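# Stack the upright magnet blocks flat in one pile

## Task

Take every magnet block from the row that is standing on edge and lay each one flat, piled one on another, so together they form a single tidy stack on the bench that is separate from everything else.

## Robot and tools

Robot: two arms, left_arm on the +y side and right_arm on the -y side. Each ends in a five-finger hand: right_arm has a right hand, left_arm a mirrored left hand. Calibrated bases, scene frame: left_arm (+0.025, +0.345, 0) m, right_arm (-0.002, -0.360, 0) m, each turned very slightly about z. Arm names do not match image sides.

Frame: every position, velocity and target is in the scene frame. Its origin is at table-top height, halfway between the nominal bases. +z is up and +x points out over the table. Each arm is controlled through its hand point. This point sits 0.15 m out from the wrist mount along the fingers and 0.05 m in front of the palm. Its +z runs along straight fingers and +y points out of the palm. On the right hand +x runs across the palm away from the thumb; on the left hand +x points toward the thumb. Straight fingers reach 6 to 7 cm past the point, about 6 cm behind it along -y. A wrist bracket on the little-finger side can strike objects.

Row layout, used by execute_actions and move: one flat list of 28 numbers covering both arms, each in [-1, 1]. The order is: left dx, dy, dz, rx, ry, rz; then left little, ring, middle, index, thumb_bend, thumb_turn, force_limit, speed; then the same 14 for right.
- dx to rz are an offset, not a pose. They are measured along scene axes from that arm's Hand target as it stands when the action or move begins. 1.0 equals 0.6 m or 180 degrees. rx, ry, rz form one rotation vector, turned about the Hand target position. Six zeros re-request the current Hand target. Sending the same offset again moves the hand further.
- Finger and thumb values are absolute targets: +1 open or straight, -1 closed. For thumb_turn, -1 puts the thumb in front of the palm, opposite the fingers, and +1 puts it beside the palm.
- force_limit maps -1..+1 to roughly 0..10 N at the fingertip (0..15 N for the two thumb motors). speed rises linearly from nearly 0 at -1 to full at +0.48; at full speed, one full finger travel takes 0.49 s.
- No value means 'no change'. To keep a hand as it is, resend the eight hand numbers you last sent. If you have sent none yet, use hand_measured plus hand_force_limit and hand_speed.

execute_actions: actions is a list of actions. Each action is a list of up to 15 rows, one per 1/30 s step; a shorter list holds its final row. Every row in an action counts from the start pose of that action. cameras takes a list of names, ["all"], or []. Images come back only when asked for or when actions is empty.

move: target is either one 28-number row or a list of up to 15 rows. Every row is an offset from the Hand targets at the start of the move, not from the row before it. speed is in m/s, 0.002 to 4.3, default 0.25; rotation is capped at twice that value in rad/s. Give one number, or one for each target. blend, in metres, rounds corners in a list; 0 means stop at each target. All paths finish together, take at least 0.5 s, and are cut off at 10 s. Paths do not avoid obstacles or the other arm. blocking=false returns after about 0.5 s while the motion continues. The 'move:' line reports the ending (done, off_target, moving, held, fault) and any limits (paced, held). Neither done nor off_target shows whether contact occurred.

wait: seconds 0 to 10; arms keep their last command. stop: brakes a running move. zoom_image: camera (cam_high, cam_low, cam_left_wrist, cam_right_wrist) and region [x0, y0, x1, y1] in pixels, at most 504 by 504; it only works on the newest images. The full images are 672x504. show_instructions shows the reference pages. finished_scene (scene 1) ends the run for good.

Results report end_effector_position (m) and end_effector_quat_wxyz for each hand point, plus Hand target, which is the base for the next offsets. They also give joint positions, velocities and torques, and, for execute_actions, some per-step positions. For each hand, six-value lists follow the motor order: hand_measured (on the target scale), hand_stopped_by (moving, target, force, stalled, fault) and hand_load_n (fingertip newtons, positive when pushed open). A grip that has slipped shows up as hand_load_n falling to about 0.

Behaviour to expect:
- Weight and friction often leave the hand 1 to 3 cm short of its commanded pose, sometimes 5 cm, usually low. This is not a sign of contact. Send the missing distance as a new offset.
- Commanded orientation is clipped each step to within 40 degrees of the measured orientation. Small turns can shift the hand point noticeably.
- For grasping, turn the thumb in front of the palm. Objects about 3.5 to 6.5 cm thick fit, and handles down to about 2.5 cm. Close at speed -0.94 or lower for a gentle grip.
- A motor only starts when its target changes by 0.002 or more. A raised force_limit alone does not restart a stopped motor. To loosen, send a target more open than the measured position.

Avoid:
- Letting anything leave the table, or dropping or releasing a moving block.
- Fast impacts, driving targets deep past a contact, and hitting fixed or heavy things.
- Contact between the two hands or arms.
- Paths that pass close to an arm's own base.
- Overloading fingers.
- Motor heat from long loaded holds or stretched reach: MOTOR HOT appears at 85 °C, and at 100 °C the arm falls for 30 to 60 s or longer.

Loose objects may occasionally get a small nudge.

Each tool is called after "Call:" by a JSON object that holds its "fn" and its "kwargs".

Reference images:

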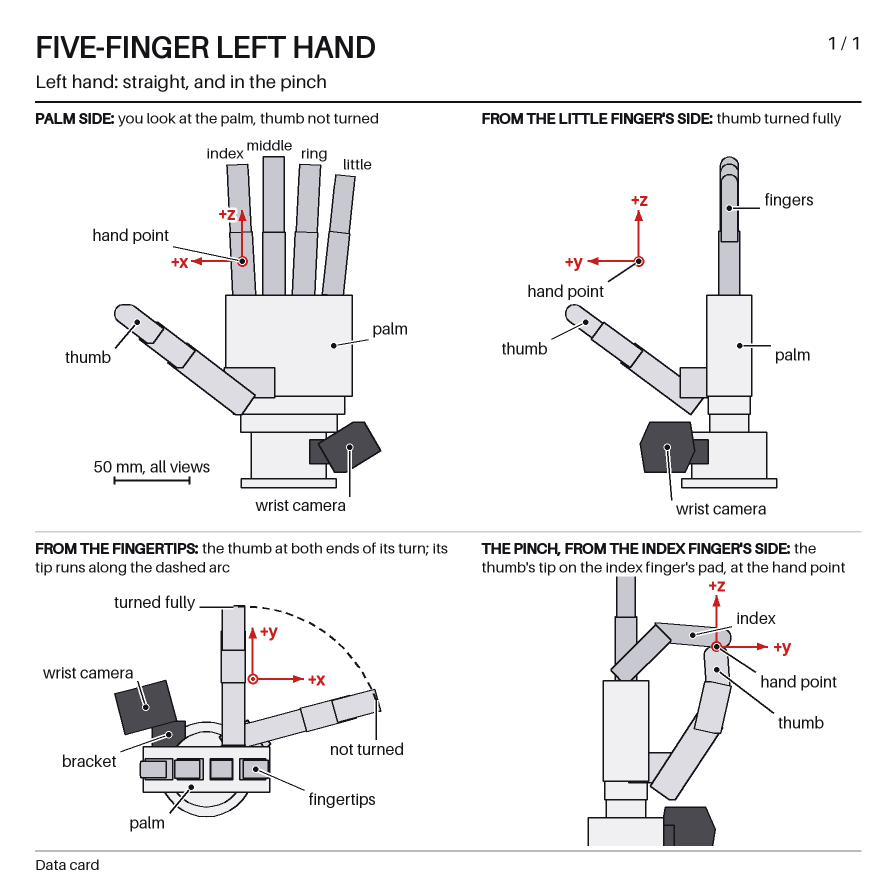

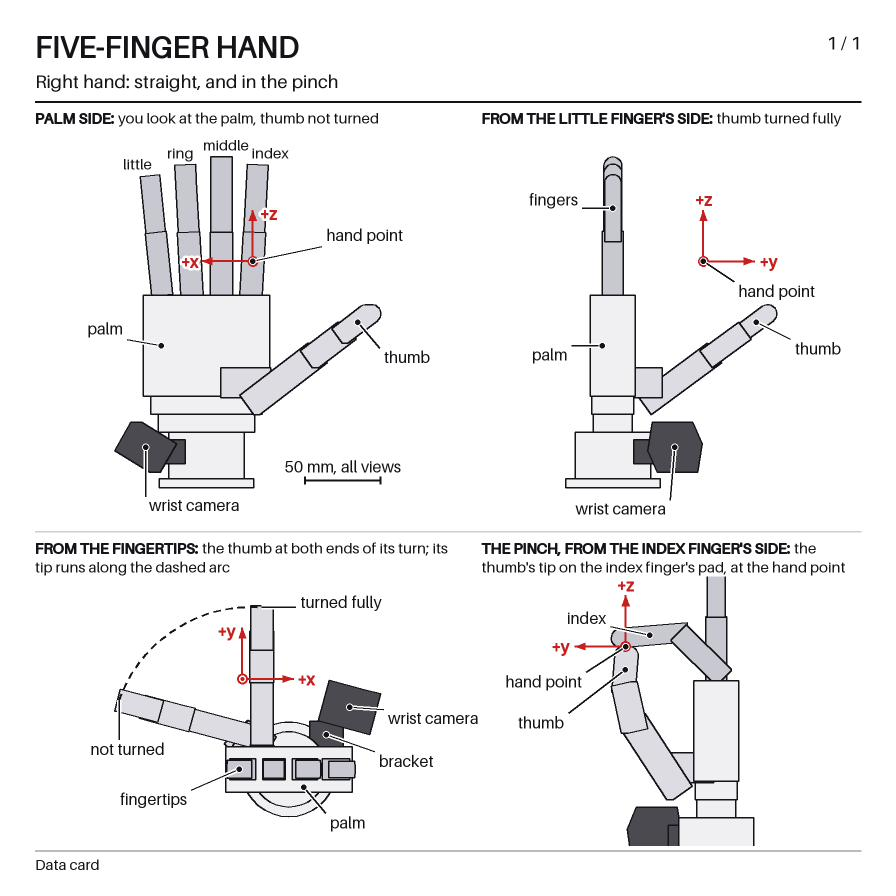

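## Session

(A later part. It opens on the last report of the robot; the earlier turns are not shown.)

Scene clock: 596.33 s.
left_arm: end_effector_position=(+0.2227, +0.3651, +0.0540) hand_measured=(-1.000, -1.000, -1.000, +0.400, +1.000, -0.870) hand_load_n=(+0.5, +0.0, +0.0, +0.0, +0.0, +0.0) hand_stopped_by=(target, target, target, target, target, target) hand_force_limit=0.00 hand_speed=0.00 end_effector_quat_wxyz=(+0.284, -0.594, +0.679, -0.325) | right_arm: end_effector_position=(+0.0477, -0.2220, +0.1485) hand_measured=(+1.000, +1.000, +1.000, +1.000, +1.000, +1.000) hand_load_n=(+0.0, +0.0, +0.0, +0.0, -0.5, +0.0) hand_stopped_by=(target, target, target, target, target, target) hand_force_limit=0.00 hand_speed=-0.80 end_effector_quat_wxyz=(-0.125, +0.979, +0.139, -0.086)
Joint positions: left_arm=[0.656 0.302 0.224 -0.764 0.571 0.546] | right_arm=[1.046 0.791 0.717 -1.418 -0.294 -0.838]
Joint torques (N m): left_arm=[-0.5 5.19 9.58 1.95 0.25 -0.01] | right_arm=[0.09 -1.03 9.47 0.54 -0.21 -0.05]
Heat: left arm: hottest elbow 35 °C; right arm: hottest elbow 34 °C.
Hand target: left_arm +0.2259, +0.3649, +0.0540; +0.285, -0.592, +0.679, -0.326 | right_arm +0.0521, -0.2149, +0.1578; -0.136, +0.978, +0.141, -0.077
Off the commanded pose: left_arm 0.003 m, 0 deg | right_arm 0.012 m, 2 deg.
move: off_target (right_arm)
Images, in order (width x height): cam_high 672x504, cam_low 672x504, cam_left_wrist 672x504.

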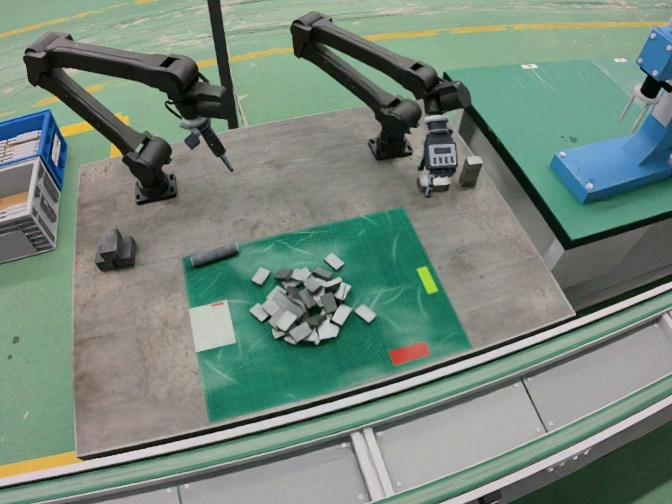

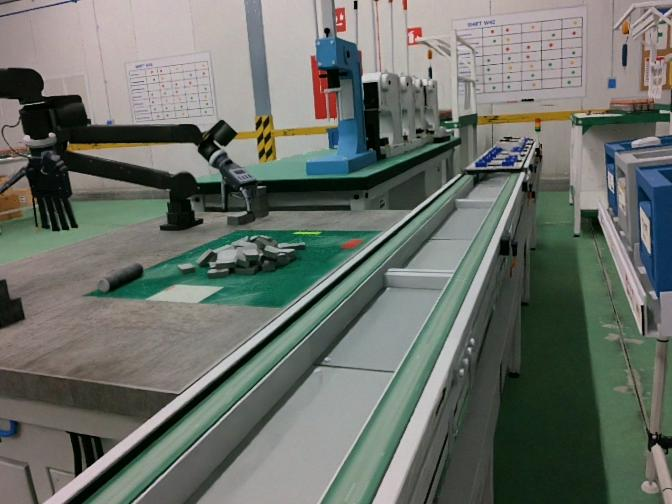

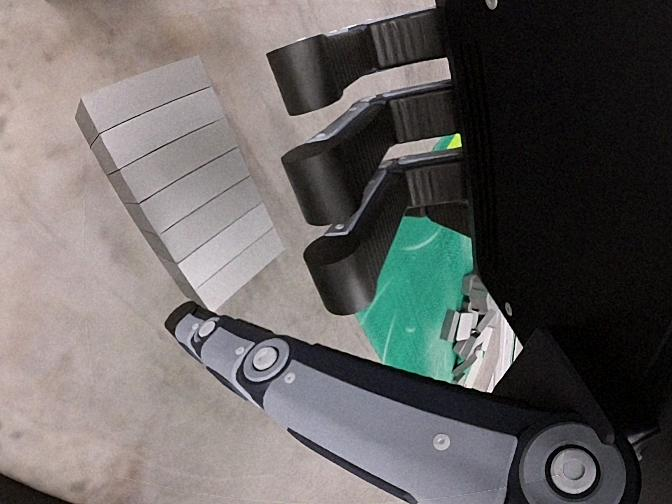

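Call:
{"fn": "move", "kwargs": {"target": [[-0.010,0.014,0,0,0,0,-1,-1,-1,0.4,1,-0.87,0,0,0,0,0,0,0,0,1,1,1,1,1,1,0,-0.8],[-0.010,0.014,-0.038,0,0,0,-1,-1,-1,0.4,1,-0.87,0,0,0,0,0,0,0,0,1,1,1,1,1,1,0,-0.8]], "speed": 0.06, "cameras": ["cam_high","cam_low","cam_left_wrist"]}}

Call:
{"fn": "zoom_image", "kwargs": {"camera": "cam_high", "region": [390, 130, 470, 210]}}

Call:
{"fn": "zoom_image", "kwargs": {"camera": "cam_low", "region": [190, 150, 280, 240]}}

Call:
{"fn": "zoom_image", "kwargs": {"camera": "cam_left_wrist", "region": [50, 100, 350, 400]}}

Scene clock: 637.93 s.
left_arm: end_effector_position=(+0.2176, +0.3697, +0.0316) hand_measured=(-1.000, -1.000, -1.000, +0.400, +1.000, -0.870) hand_load_n=(+0.0, +0.0, +0.0, +0.0, +0.0, +0.0) hand_stopped_by=(target, target, target, target, target, target) hand_force_limit=0.00 hand_speed=0.00 end_effector_quat_wxyz=(+0.279, -0.594, +0.679, -0.328) | right_arm: end_effector_position=(+0.0477, -0.2220, +0.1485) hand_measured=(+1.000, +1.000, +1.000, +1.000, +1.000, +1.000) hand_load_n=(+0.0, +0.0, +0.0, +0.0, -0.5, +0.0) hand_stopped_by=(target, target, target, target, target, target) hand_force_limit=0.00 hand_speed=-0.80 end_effector_quat_wxyz=(-0.125, +0.979, +0.139, -0.086)
Joint positions: left_arm=[0.73 0.343 0.174 -0.721 0.627 0.613] | right_arm=[1.046 0.791 0.717 -1.418 -0.294 -0.838]
Joint torques (N m): left_arm=[0.85 5.01 9.36 1.85 0.38 0.14] | right_arm=[0.21 -0.97 9.47 0.54 -0.21 -0.05]
Heat: left arm: hottest elbow 35 °C; right arm: hottest elbow 34 °C.
Hand target: left_arm +0.2199, +0.3734, +0.0312; +0.285, -0.593, +0.679, -0.326 | right_arm +0.0521, -0.2149, +0.1578; -0.136, +0.978, +0.141, -0.077
Off the commanded pose: left_arm 0.004 m, 1 deg | right_arm 0.012 m, 2 deg.
move: off_target (right_arm)
Images, in order (width x height): cam_high 672x504, cam_low 672x504, cam_left_wrist 672x504.

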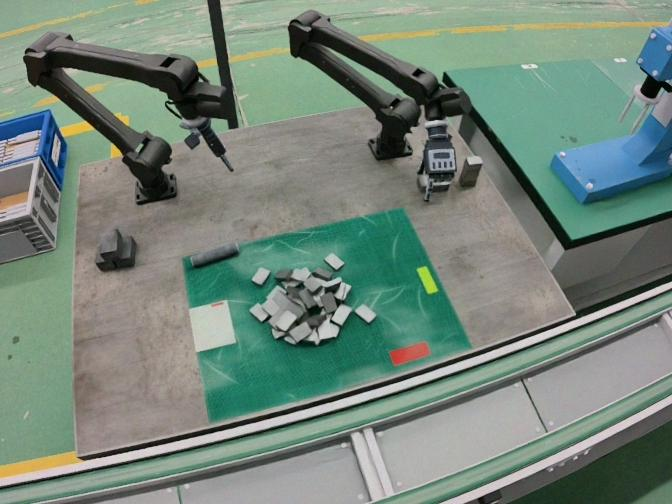

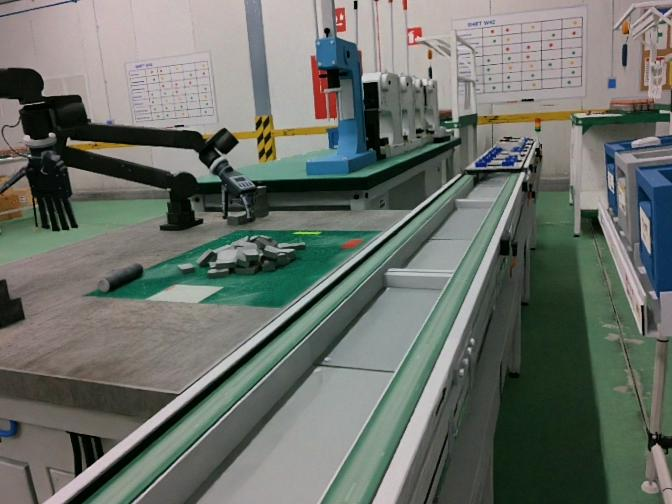

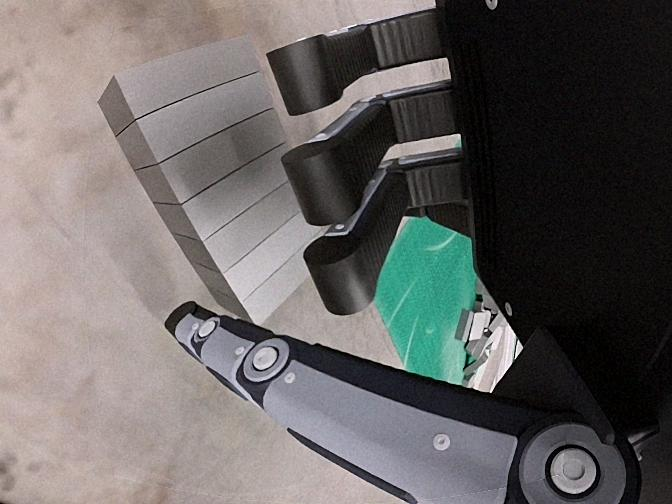

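Scaled by 6.300 from the camera's 672x504 image, which has a finer 960x720 frame.

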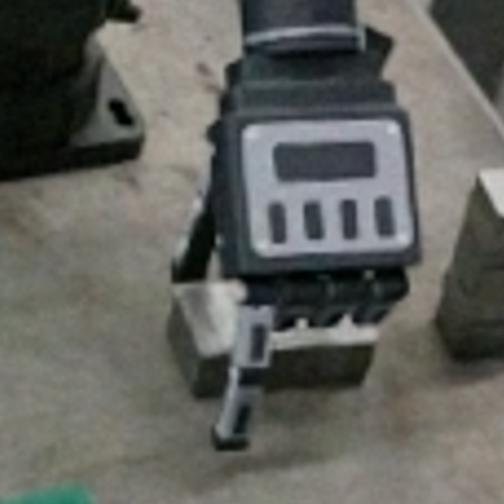

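Scaled by 5.600 from the camera's 672x504 image, which has a finer 960x720 frame.

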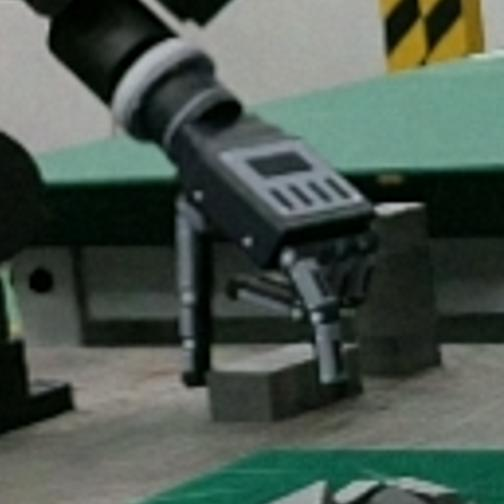

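Scaled by 1.680 from the camera's 672x504 image, which has a finer 960x720 frame.

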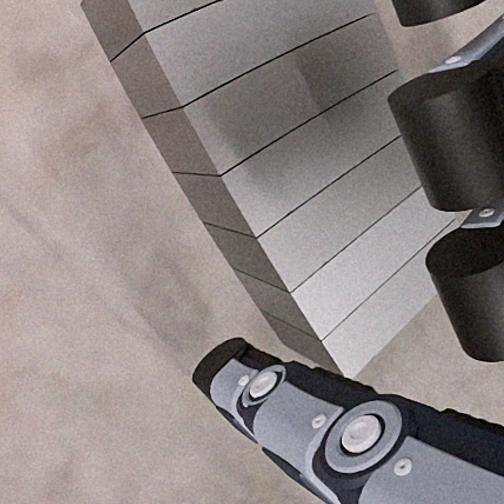

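Call:
{"fn": "zoom_image", "kwargs": {"camera": "cam_left_wrist", "region": [90, 20, 290, 170]}}

Call:
{"fn": "zoom_image", "kwargs": {"camera": "cam_left_wrist", "region": [150, 180, 350, 330]}}

Scaled by 2.520 from the camera's 672x504 image, which has a finer 960x720 frame.

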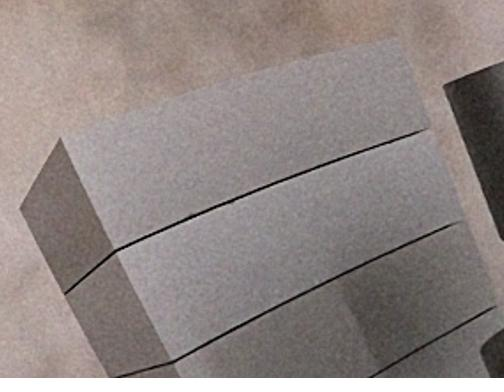

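Scaled by 2.520 from the camera's 672x504 image, which has a finer 960x720 frame.

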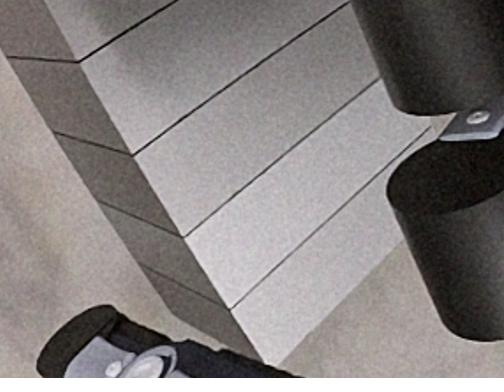

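Call:
{"fn": "move", "kwargs": {"target": [[0.009,0.002,-0.0093,0,0,0.043,-1,-1,-1,0.4,1,-0.78,0,0,0,0,0,0,0,0,1,1,1,1,1,1,0,-0.8]], "speed": 0.06, "cameras": ["cam_high","cam_low","cam_left_wrist"]}}

Call:
{"fn": "zoom_image", "kwargs": {"camera": "cam_high", "region": [390, 130, 470, 210]}}

Call:
{"fn": "zoom_image", "kwargs": {"camera": "cam_low", "region": [190, 150, 280, 240]}}

Call:
{"fn": "zoom_image", "kwargs": {"camera": "cam_left_wrist", "region": [100, 150, 350, 400]}}

Scene clock: 727.47 s.
left_arm: end_effector_position=(+0.2202, +0.3735, +0.0222) hand_measured=(-1.000, -1.000, -1.000, +0.400, +1.000, -0.780) hand_load_n=(+0.0, +0.0, -0.5, +0.0, +0.0, +0.0) hand_stopped_by=(target, target, target, target, target, target) hand_force_limit=0.00 hand_speed=0.00 end_effector_quat_wxyz=(-0.295, +0.643, -0.639, +0.303) | right_arm: end_effector_position=(+0.0477, -0.2220, +0.1485) hand_measured=(+1.000, +1.000, +1.000, +1.000, +1.000, +1.000) hand_load_n=(+0.0, +0.0, +0.0, +0.0, +0.0, +0.0) hand_stopped_by=(target, target, target, target, target, target) hand_force_limit=0.00 hand_speed=-0.80 end_effector_quat_wxyz=(-0.125, +0.979, +0.139, -0.086)
Joint positions: left_arm=[0.648 0.266 0.136 -0.676 0.472 0.426] | right_arm=[1.046 0.791 0.717 -1.418 -0.294 -0.838]
Joint velocities: left_arm=[within noise] | right_arm=[-0.015 -0.015 -0.046 0.007 -0.11 -0.051]
Joint torques (N m): left_arm=[-0.44 3.6 9.54 2.04 0.19 0] | right_arm=[0.15 -1.08 9.46 0.54 -0.22 -0.05]
Heat: left arm: hottest elbow 35 °C; right arm: hottest elbow 34 °C.
Hand target: left_arm +0.2253, +0.3746, +0.0256; -0.306, +0.637, -0.638, +0.306 | right_arm +0.0521, -0.2149, +0.1578; -0.136, +0.978, +0.141, -0.077
Off the commanded pose: left_arm 0.006 m, 2 deg | right_arm 0.012 m, 2 deg.
move: off_target (right_arm)
Images, in order (width x height): cam_high 672x504, cam_low 672x504, cam_left_wrist 672x504.

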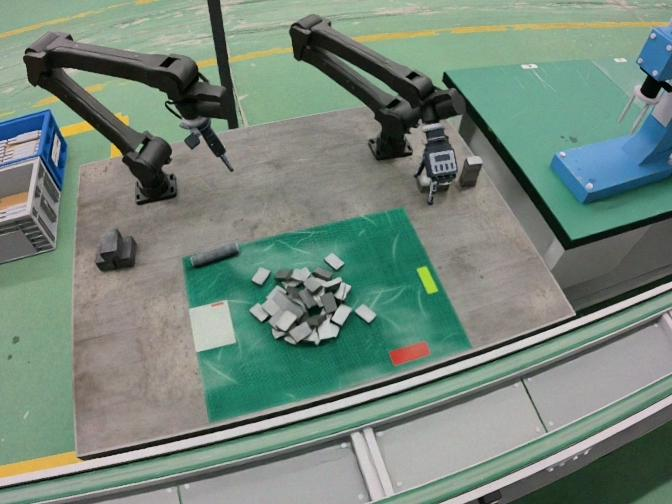

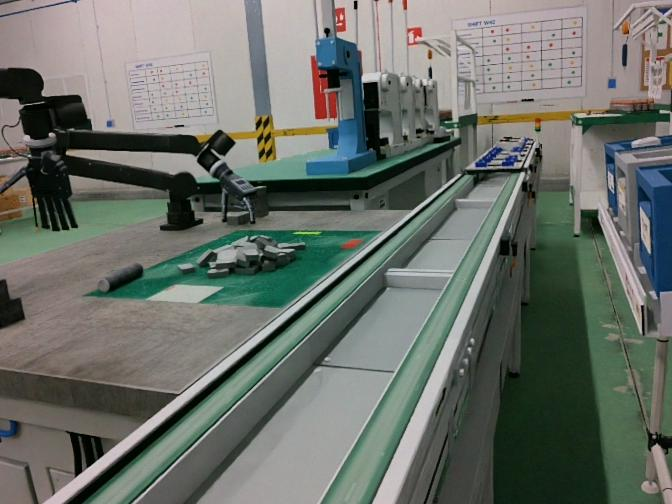

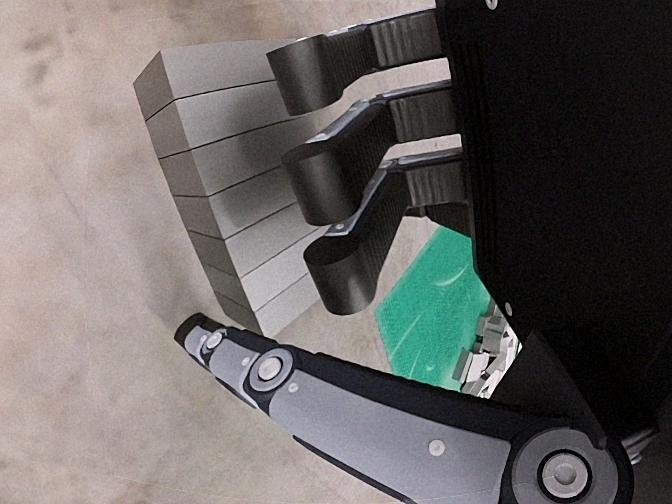

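Scaled by 6.300 from the camera's 672x504 image, which has a finer 960x720 frame.

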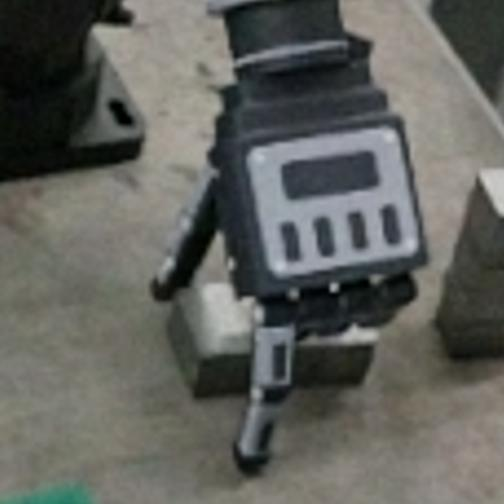

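Scaled by 5.600 from the camera's 672x504 image, which has a finer 960x720 frame.

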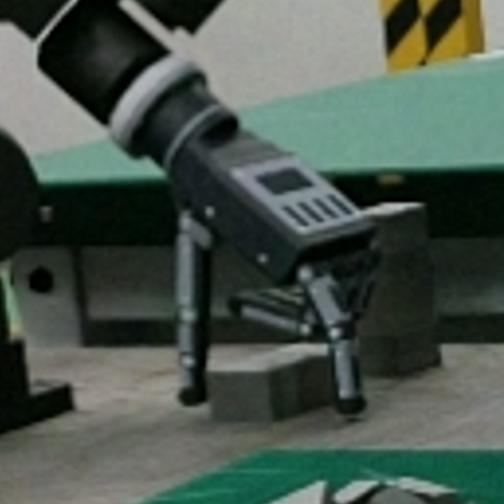

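Scaled by 2.016 from the camera's 672x504 image, which has a finer 960x720 frame.

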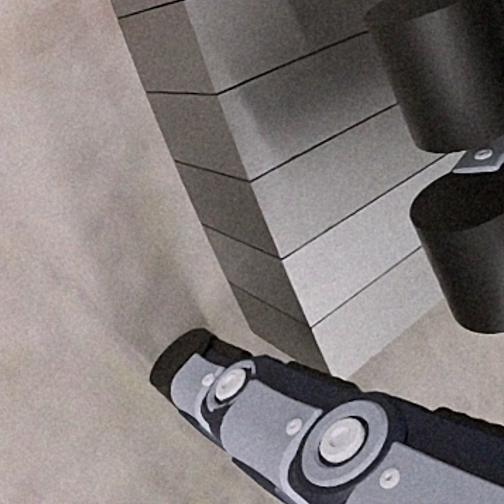

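Call:
{"fn": "move", "kwargs": {"target": [[0.0063,-0.0075,0.003,0,0,0,-1,-1,-1,0.4,1,-0.72,0,0,0,0,0,0,0,0,1,1,1,1,1,1,0,-0.8]], "speed": 0.06, "cameras": ["cam_high","cam_low","cam_left_wrist"]}}

Call:
{"fn": "zoom_image", "kwargs": {"camera": "cam_high", "region": [390, 130, 470, 210]}}

Call:
{"fn": "zoom_image", "kwargs": {"camera": "cam_left_wrist", "region": [100, 150, 350, 400]}}

Scene clock: 745.67 s.
left_arm: end_effector_position=(+0.2234, +0.3691, +0.0230) hand_measured=(-1.000, -1.000, -1.000, +0.400, +1.000, -0.720) hand_load_n=(+0.0, +0.0, +0.5, +0.0, +0.5, +0.0) hand_stopped_by=(target, target, target, target, target, target) hand_force_limit=0.00 hand_speed=0.00 end_effector_quat_wxyz=(-0.295, +0.643, -0.639, +0.302) | right_arm: end_effector_position=(+0.0477, -0.2220, +0.1485) hand_measured=(+1.000, +1.000, +1.000, +1.000, +1.000, +1.000) hand_load_n=(+0.0, +0.0, +0.0, +0.0, +0.0, +0.0) hand_stopped_by=(target, target, target, target, target, target) hand_force_limit=0.00 hand_speed=-0.80 end_effector_quat_wxyz=(-0.125, +0.979, +0.139, -0.086)
Joint positions: left_arm=[0.592 0.261 0.136 -0.663 0.432 0.384] | right_arm=[1.046 0.791 0.717 -1.418 -0.294 -0.838]
Joint torques (N m): left_arm=[-0.38 3.55 9.76 2.09 0.17 0] | right_arm=[0.09 -0.91 9.48 0.53 -0.22 -0.05]
Heat: left arm: hottest elbow 36 °C; right arm: hottest elbow 34 °C.
Hand target: left_arm +0.2291, +0.3701, +0.0274; -0.306, +0.637, -0.638, +0.306 | right_arm +0.0521, -0.2149, +0.1578; -0.136, +0.978, +0.141, -0.077
Off the commanded pose: left_arm 0.007 m, 2 deg | right_arm 0.012 m, 2 deg.
move: off_target (right_arm)
Images, in order (width x height): cam_high 672x504, cam_low 672x504, cam_left_wrist 672x504.

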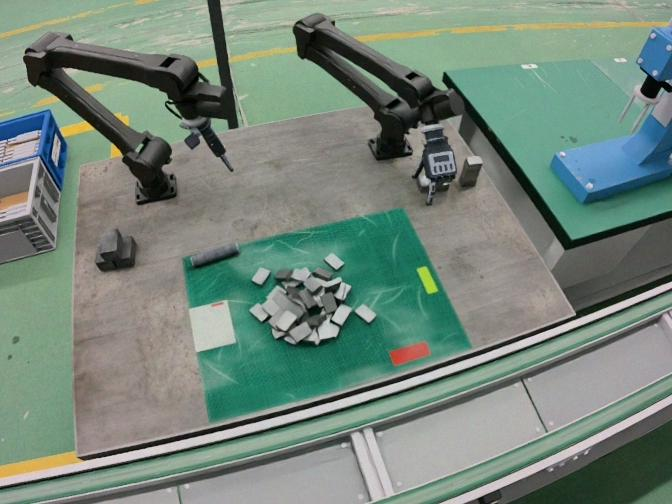

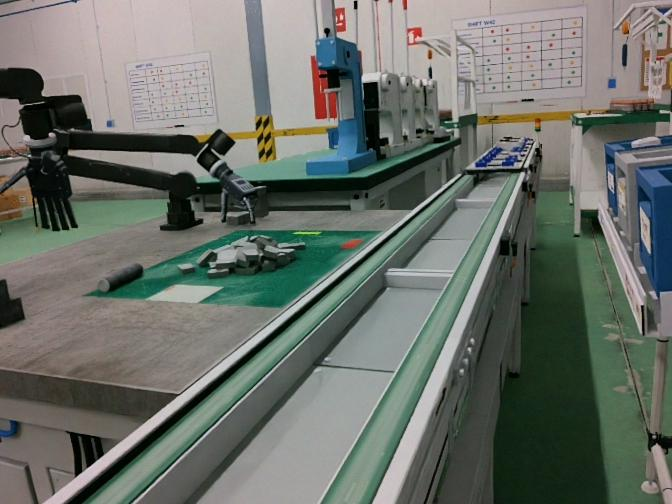

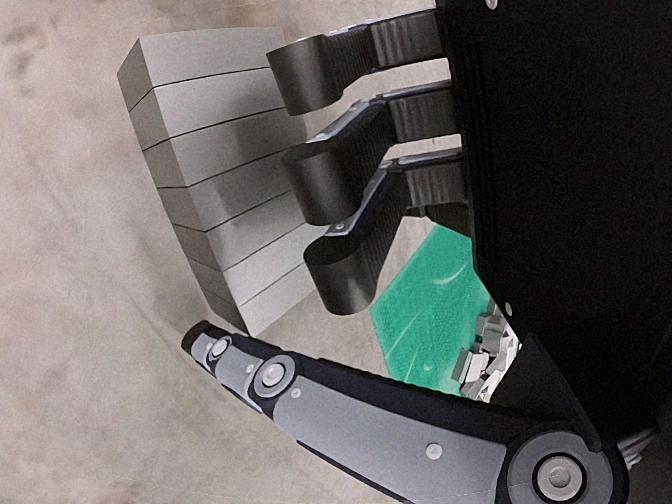

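Scaled by 6.300 from the camera's 672x504 image, which has a finer 960x720 frame.

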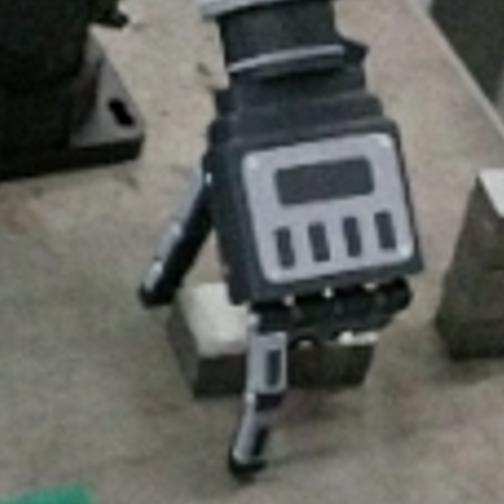

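Scaled by 2.016 from the camera's 672x504 image, which has a finer 960x720 frame.

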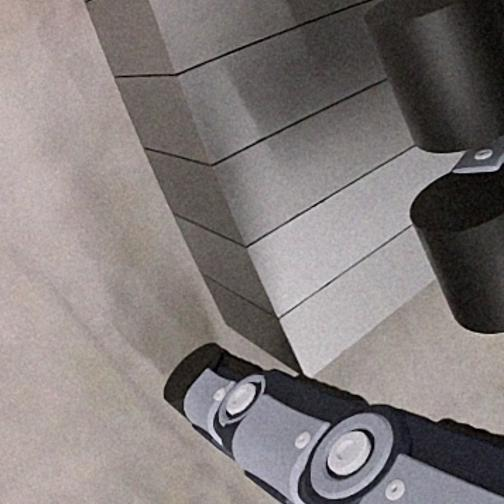

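Call:
{"fn": "move", "kwargs": {"target": [[0,0,0,0,0,0,-1,-1,-1,-0.5,1,-0.72,-0.6,-0.8,0,0,0,0,0,0,1,1,1,1,1,1,0,-0.8]], "speed": 0.06, "cameras": ["cam_high","cam_low","cam_left_wrist"]}}

Call:
{"fn": "zoom_image", "kwargs": {"camera": "cam_high", "region": [390, 130, 470, 210]}}

Call:
{"fn": "zoom_image", "kwargs": {"camera": "cam_left_wrist", "region": [100, 150, 350, 400]}}

Call:
{"fn": "zoom_image", "kwargs": {"camera": "cam_low", "region": [190, 150, 280, 240]}}

Scene clock: 758.73 s.
left_arm: end_effector_position=(+0.2238, +0.3691, +0.0232) hand_measured=(-1.000, -1.000, -1.000, -0.244, +1.000, -0.720) hand_load_n=(+0.0, +0.0, +0.0, +4.0, +0.5, +0.5) hand_stopped_by=(target, target, target, force, target, target) hand_force_limit=-0.60 hand_speed=-0.80 end_effector_quat_wxyz=(-0.295, +0.643, -0.638, +0.302) | right_arm: end_effector_position=(+0.0477, -0.2220, +0.1485) hand_measured=(+1.000, +1.000, +1.000, +1.000, +1.000, +1.000) hand_load_n=(+0.5, +0.0, +0.0, +0.0, +0.0, -0.5) hand_stopped_by=(target, target, target, target, target, target) hand_force_limit=0.00 hand_speed=-0.80 end_effector_quat_wxyz=(-0.125, +0.979, +0.139, -0.086)
Joint positions: left_arm=[0.591 0.261 0.136 -0.661 0.431 0.382] | right_arm=[1.046 0.791 0.717 -1.418 -0.294 -0.838]
Joint torques (N m): left_arm=[-0.5 3.6 9.74 2.03 0.18 0.01] | right_arm=[0.09 -0.97 9.46 0.53 -0.22 -0.05]
Heat: left arm: hottest elbow 37 °C; right arm: hottest elbow 34 °C.
Hand target: left_arm +0.2291, +0.3701, +0.0274; -0.306, +0.637, -0.638, +0.306 | right_arm +0.0521, -0.2149, +0.1578; -0.136, +0.978, +0.141, -0.077
Off the commanded pose: left_arm 0.007 m, 2 deg | right_arm 0.012 m, 2 deg.
move: off_target (right_arm)
Images, in order (width x height): cam_high 672x504, cam_low 672x504, cam_left_wrist 672x504.

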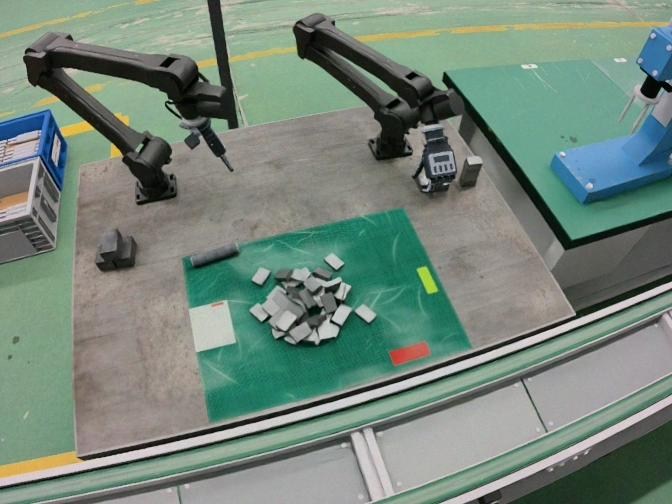

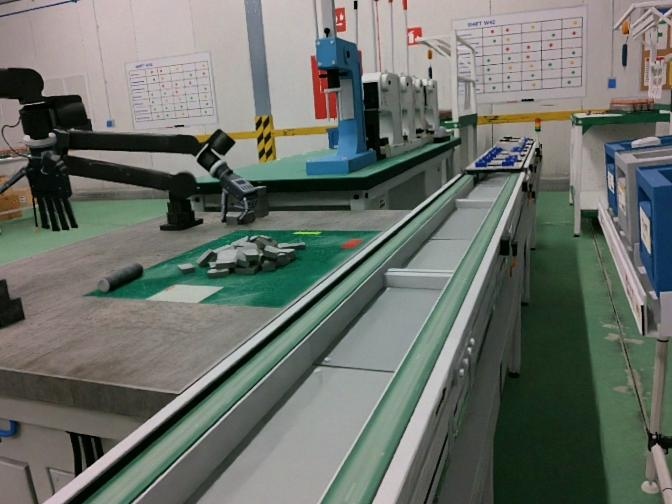

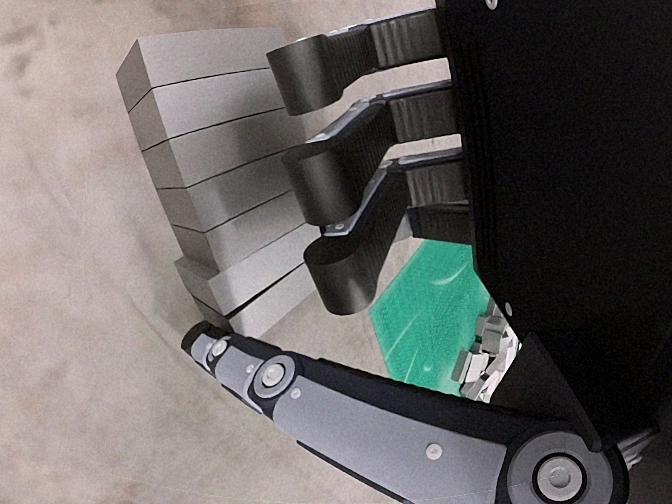

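Scaled by 6.300 from the camera's 672x504 image, which has a finer 960x720 frame.

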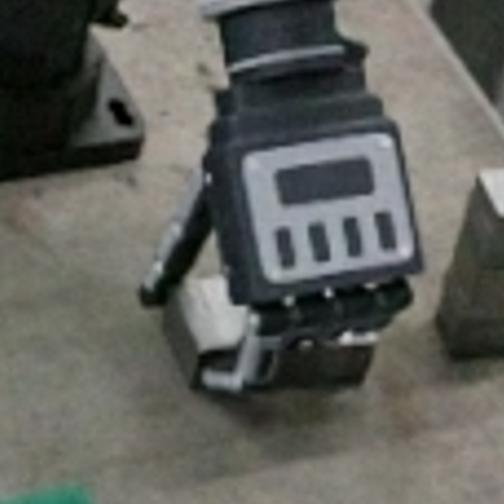

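Scaled by 2.016 from the camera's 672x504 image, which has a finer 960x720 frame.

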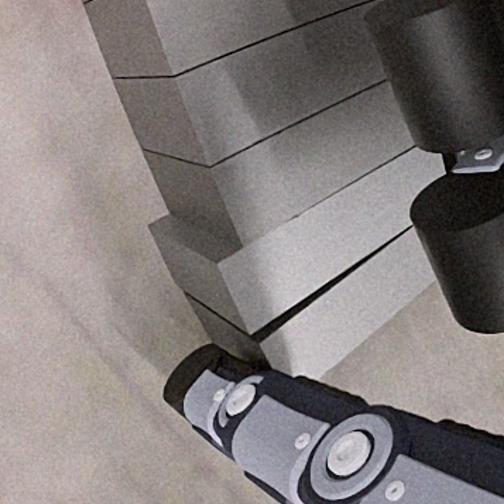

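Scaled by 5.600 from the camera's 672x504 image, which has a finer 960x720 frame.

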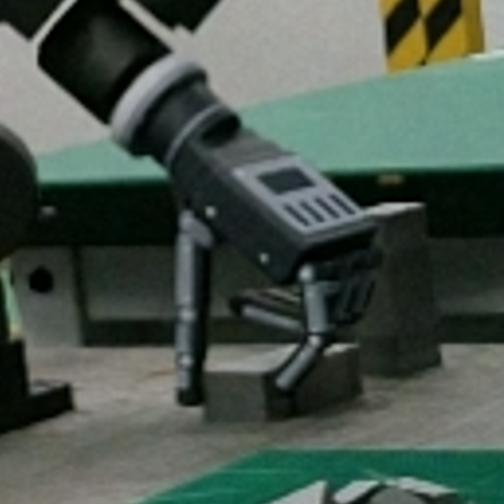

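Call:
{"fn": "move", "kwargs": {"target": [[0,-0.02,0.03,0,0,0,-1,-1,-1,-0.5,1,-0.72,-0.6,-0.8,0,0,0,0,0,0,1,1,1,1,1,1,0,-0.8],[0,-0.06,0.06,0,0,0,-1,-1,-1,-0.5,1,-0.72,-0.6,-0.8,0,0,0,0,0,0,1,1,1,1,1,1,0,-0.8]], "speed": 0.05, "blend": 0.01, "cameras": ["cam_high","cam_low","cam_left_wrist"]}}

Call:
{"fn": "zoom_image", "kwargs": {"camera": "cam_high", "region": [390, 130, 470, 210]}}

Call:
{"fn": "zoom_image", "kwargs": {"camera": "cam_left_wrist", "region": [100, 150, 350, 400]}}

Call:
{"fn": "zoom_image", "kwargs": {"camera": "cam_low", "region": [190, 150, 280, 240]}}

Scene clock: 776.93 s.
left_arm: end_effector_position=(+0.2188, +0.3338, +0.0298) hand_measured=(-1.000, -1.000, -1.000, -0.244, +1.000, -0.720) hand_load_n=(+0.0, +0.5, +0.0, +4.0, +0.5, +0.0) hand_stopped_by=(target, target, target, force, target, target) hand_force_limit=-0.60 hand_speed=-0.80 end_effector_quat_wxyz=(-0.285, +0.647, -0.645, +0.289) | right_arm: end_effector_position=(+0.0477, -0.2220, +0.1485) hand_measured=(+1.000, +1.000, +1.000, +1.000, +1.000, +1.000) hand_load_n=(+0.0, +0.0, +0.0, +0.0, +0.0, +0.0) hand_stopped_by=(target, target, target, target, target, target) hand_force_limit=0.00 hand_speed=-0.80 end_effector_quat_wxyz=(-0.125, +0.979, +0.139, -0.086)
Joint positions: left_arm=[0.25 0.136 0.151 -0.763 0.174 0.149] | right_arm=[1.046 0.791 0.717 -1.418 -0.294 -0.838]
Joint torques (N m): left_arm=[-0.44 3.9 15.02 0.98 0.07 -0.02] | right_arm=[0.21 -1.03 9.46 0.53 -0.22 -0.05]
Heat: left arm: hottest elbow 37 °C; right arm: hottest elbow 34 °C.
Hand target: left_arm +0.2291, +0.3340, +0.0634; -0.306, +0.637, -0.638, +0.306 | right_arm +0.0521, -0.2149, +0.1578; -0.136, +0.978, +0.141, -0.077
Off the commanded pose: left_arm 0.035 m, 3 deg | right_arm 0.012 m, 2 deg.
move: off_target (left_arm, right_arm)
Images, in order (width x height): cam_high 672x504, cam_low 672x504, cam_left_wrist 672x504.

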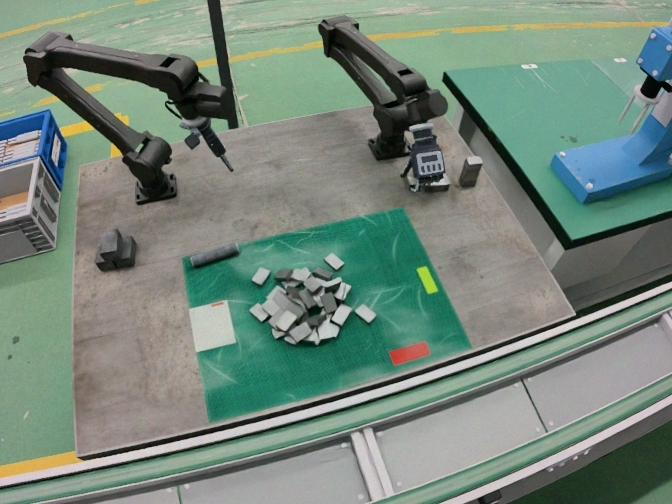

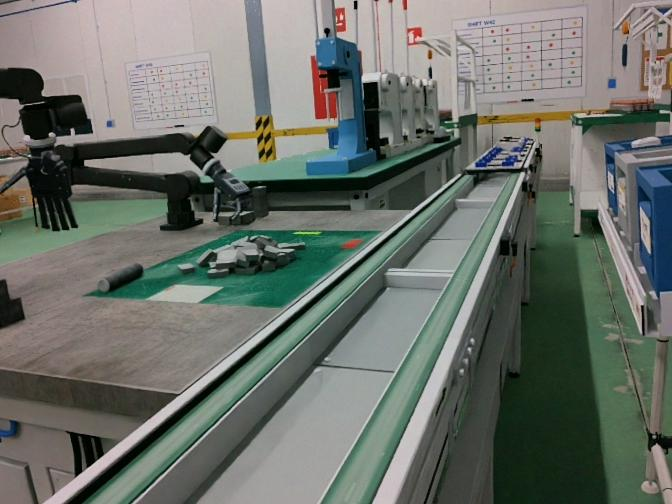

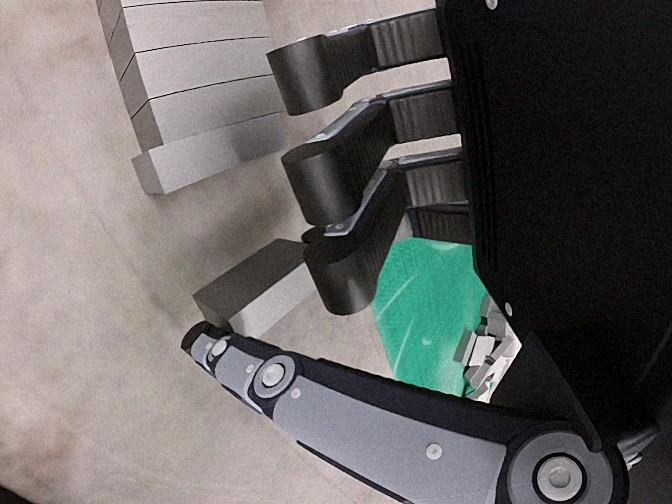

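Scaled by 6.300 from the camera's 672x504 image, which has a finer 960x720 frame.

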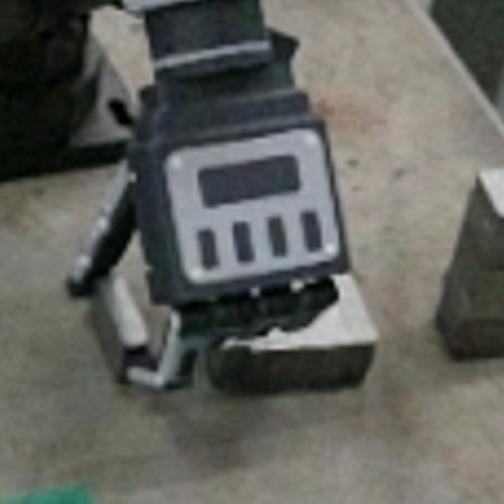

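Scaled by 2.016 from the camera's 672x504 image, which has a finer 960x720 frame.

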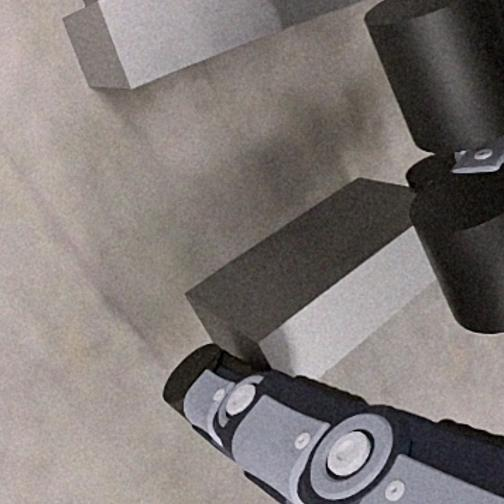

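Scaled by 5.600 from the camera's 672x504 image, which has a finer 960x720 frame.

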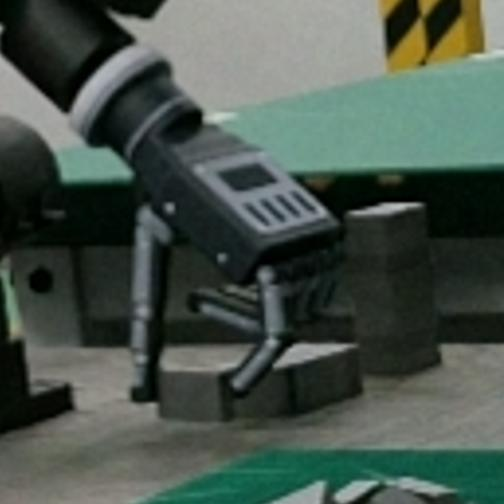

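Call:
{"fn": "move", "kwargs": {"target": [[0,0,0,0,0,0,-1,-1,-1,-0.5,1,-0.72,-0.6,-0.8,0,0,0,0,0,0,1,1,1,1,1,1,0,-0.8]], "speed": 0.05, "cameras": ["cam_low","cam_left_wrist"]}}

Call:
{"fn": "zoom_image", "kwargs": {"camera": "cam_low", "region": [190, 150, 280, 240]}}

Scene clock: 785.93 s.
left_arm: end_effector_position=(+0.2188, +0.3338, +0.0297) hand_measured=(-1.000, -1.000, -1.000, -0.244, +1.000, -0.720) hand_load_n=(+0.0, +0.0, +0.0, +4.0, +0.5, +0.0) hand_stopped_by=(target, target, target, force, target, target) hand_force_limit=-0.60 hand_speed=-0.80 end_effector_quat_wxyz=(-0.285, +0.647, -0.645, +0.289) | right_arm: end_effector_position=(+0.0477, -0.2220, +0.1485) hand_measured=(+1.000, +1.000, +1.000, +1.000, +1.000, +1.000) hand_load_n=(+0.0, +0.0, +0.0, +0.0, +0.0, +0.0) hand_stopped_by=(target, target, target, target, target, target) hand_force_limit=0.00 hand_speed=-0.80 end_effector_quat_wxyz=(-0.125, +0.979, +0.139, -0.086)
Joint positions: left_arm=[0.248 0.136 0.151 -0.763 0.172 0.148] | right_arm=[1.046 0.791 0.717 -1.418 -0.294 -0.838]
Joint torques (N m): left_arm=[-0.38 3.9 14.99 0.99 0.07 -0.02] | right_arm=[0.15 -0.97 9.44 0.53 -0.22 -0.05]
Heat: left arm: hottest elbow 37 °C; right arm: hottest elbow 35 °C.
Hand target: left_arm +0.2291, +0.3340, +0.0633; -0.306, +0.637, -0.638, +0.306 | right_arm +0.0521, -0.2149, +0.1578; -0.136, +0.978, +0.141, -0.077
Off the commanded pose: left_arm 0.035 m, 3 deg | right_arm 0.012 m, 2 deg.
move: off_target (left_arm, right_arm)
Images, in order (width x height): cam_low 672x504, cam_left_wrist 672x504.

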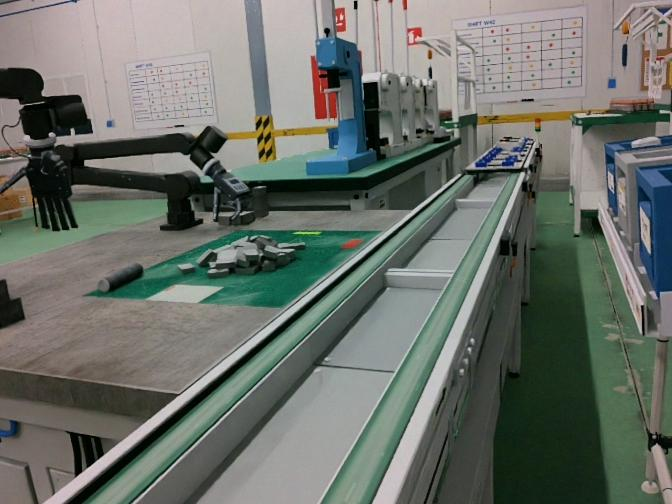

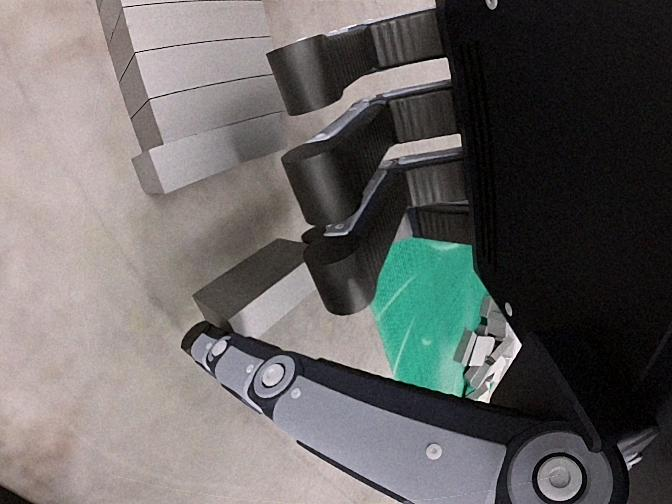

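Scaled by 5.600 from the camera's 672x504 image, which has a finer 960x720 frame.

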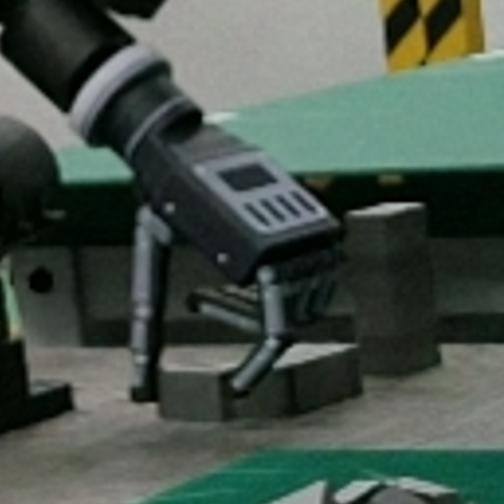

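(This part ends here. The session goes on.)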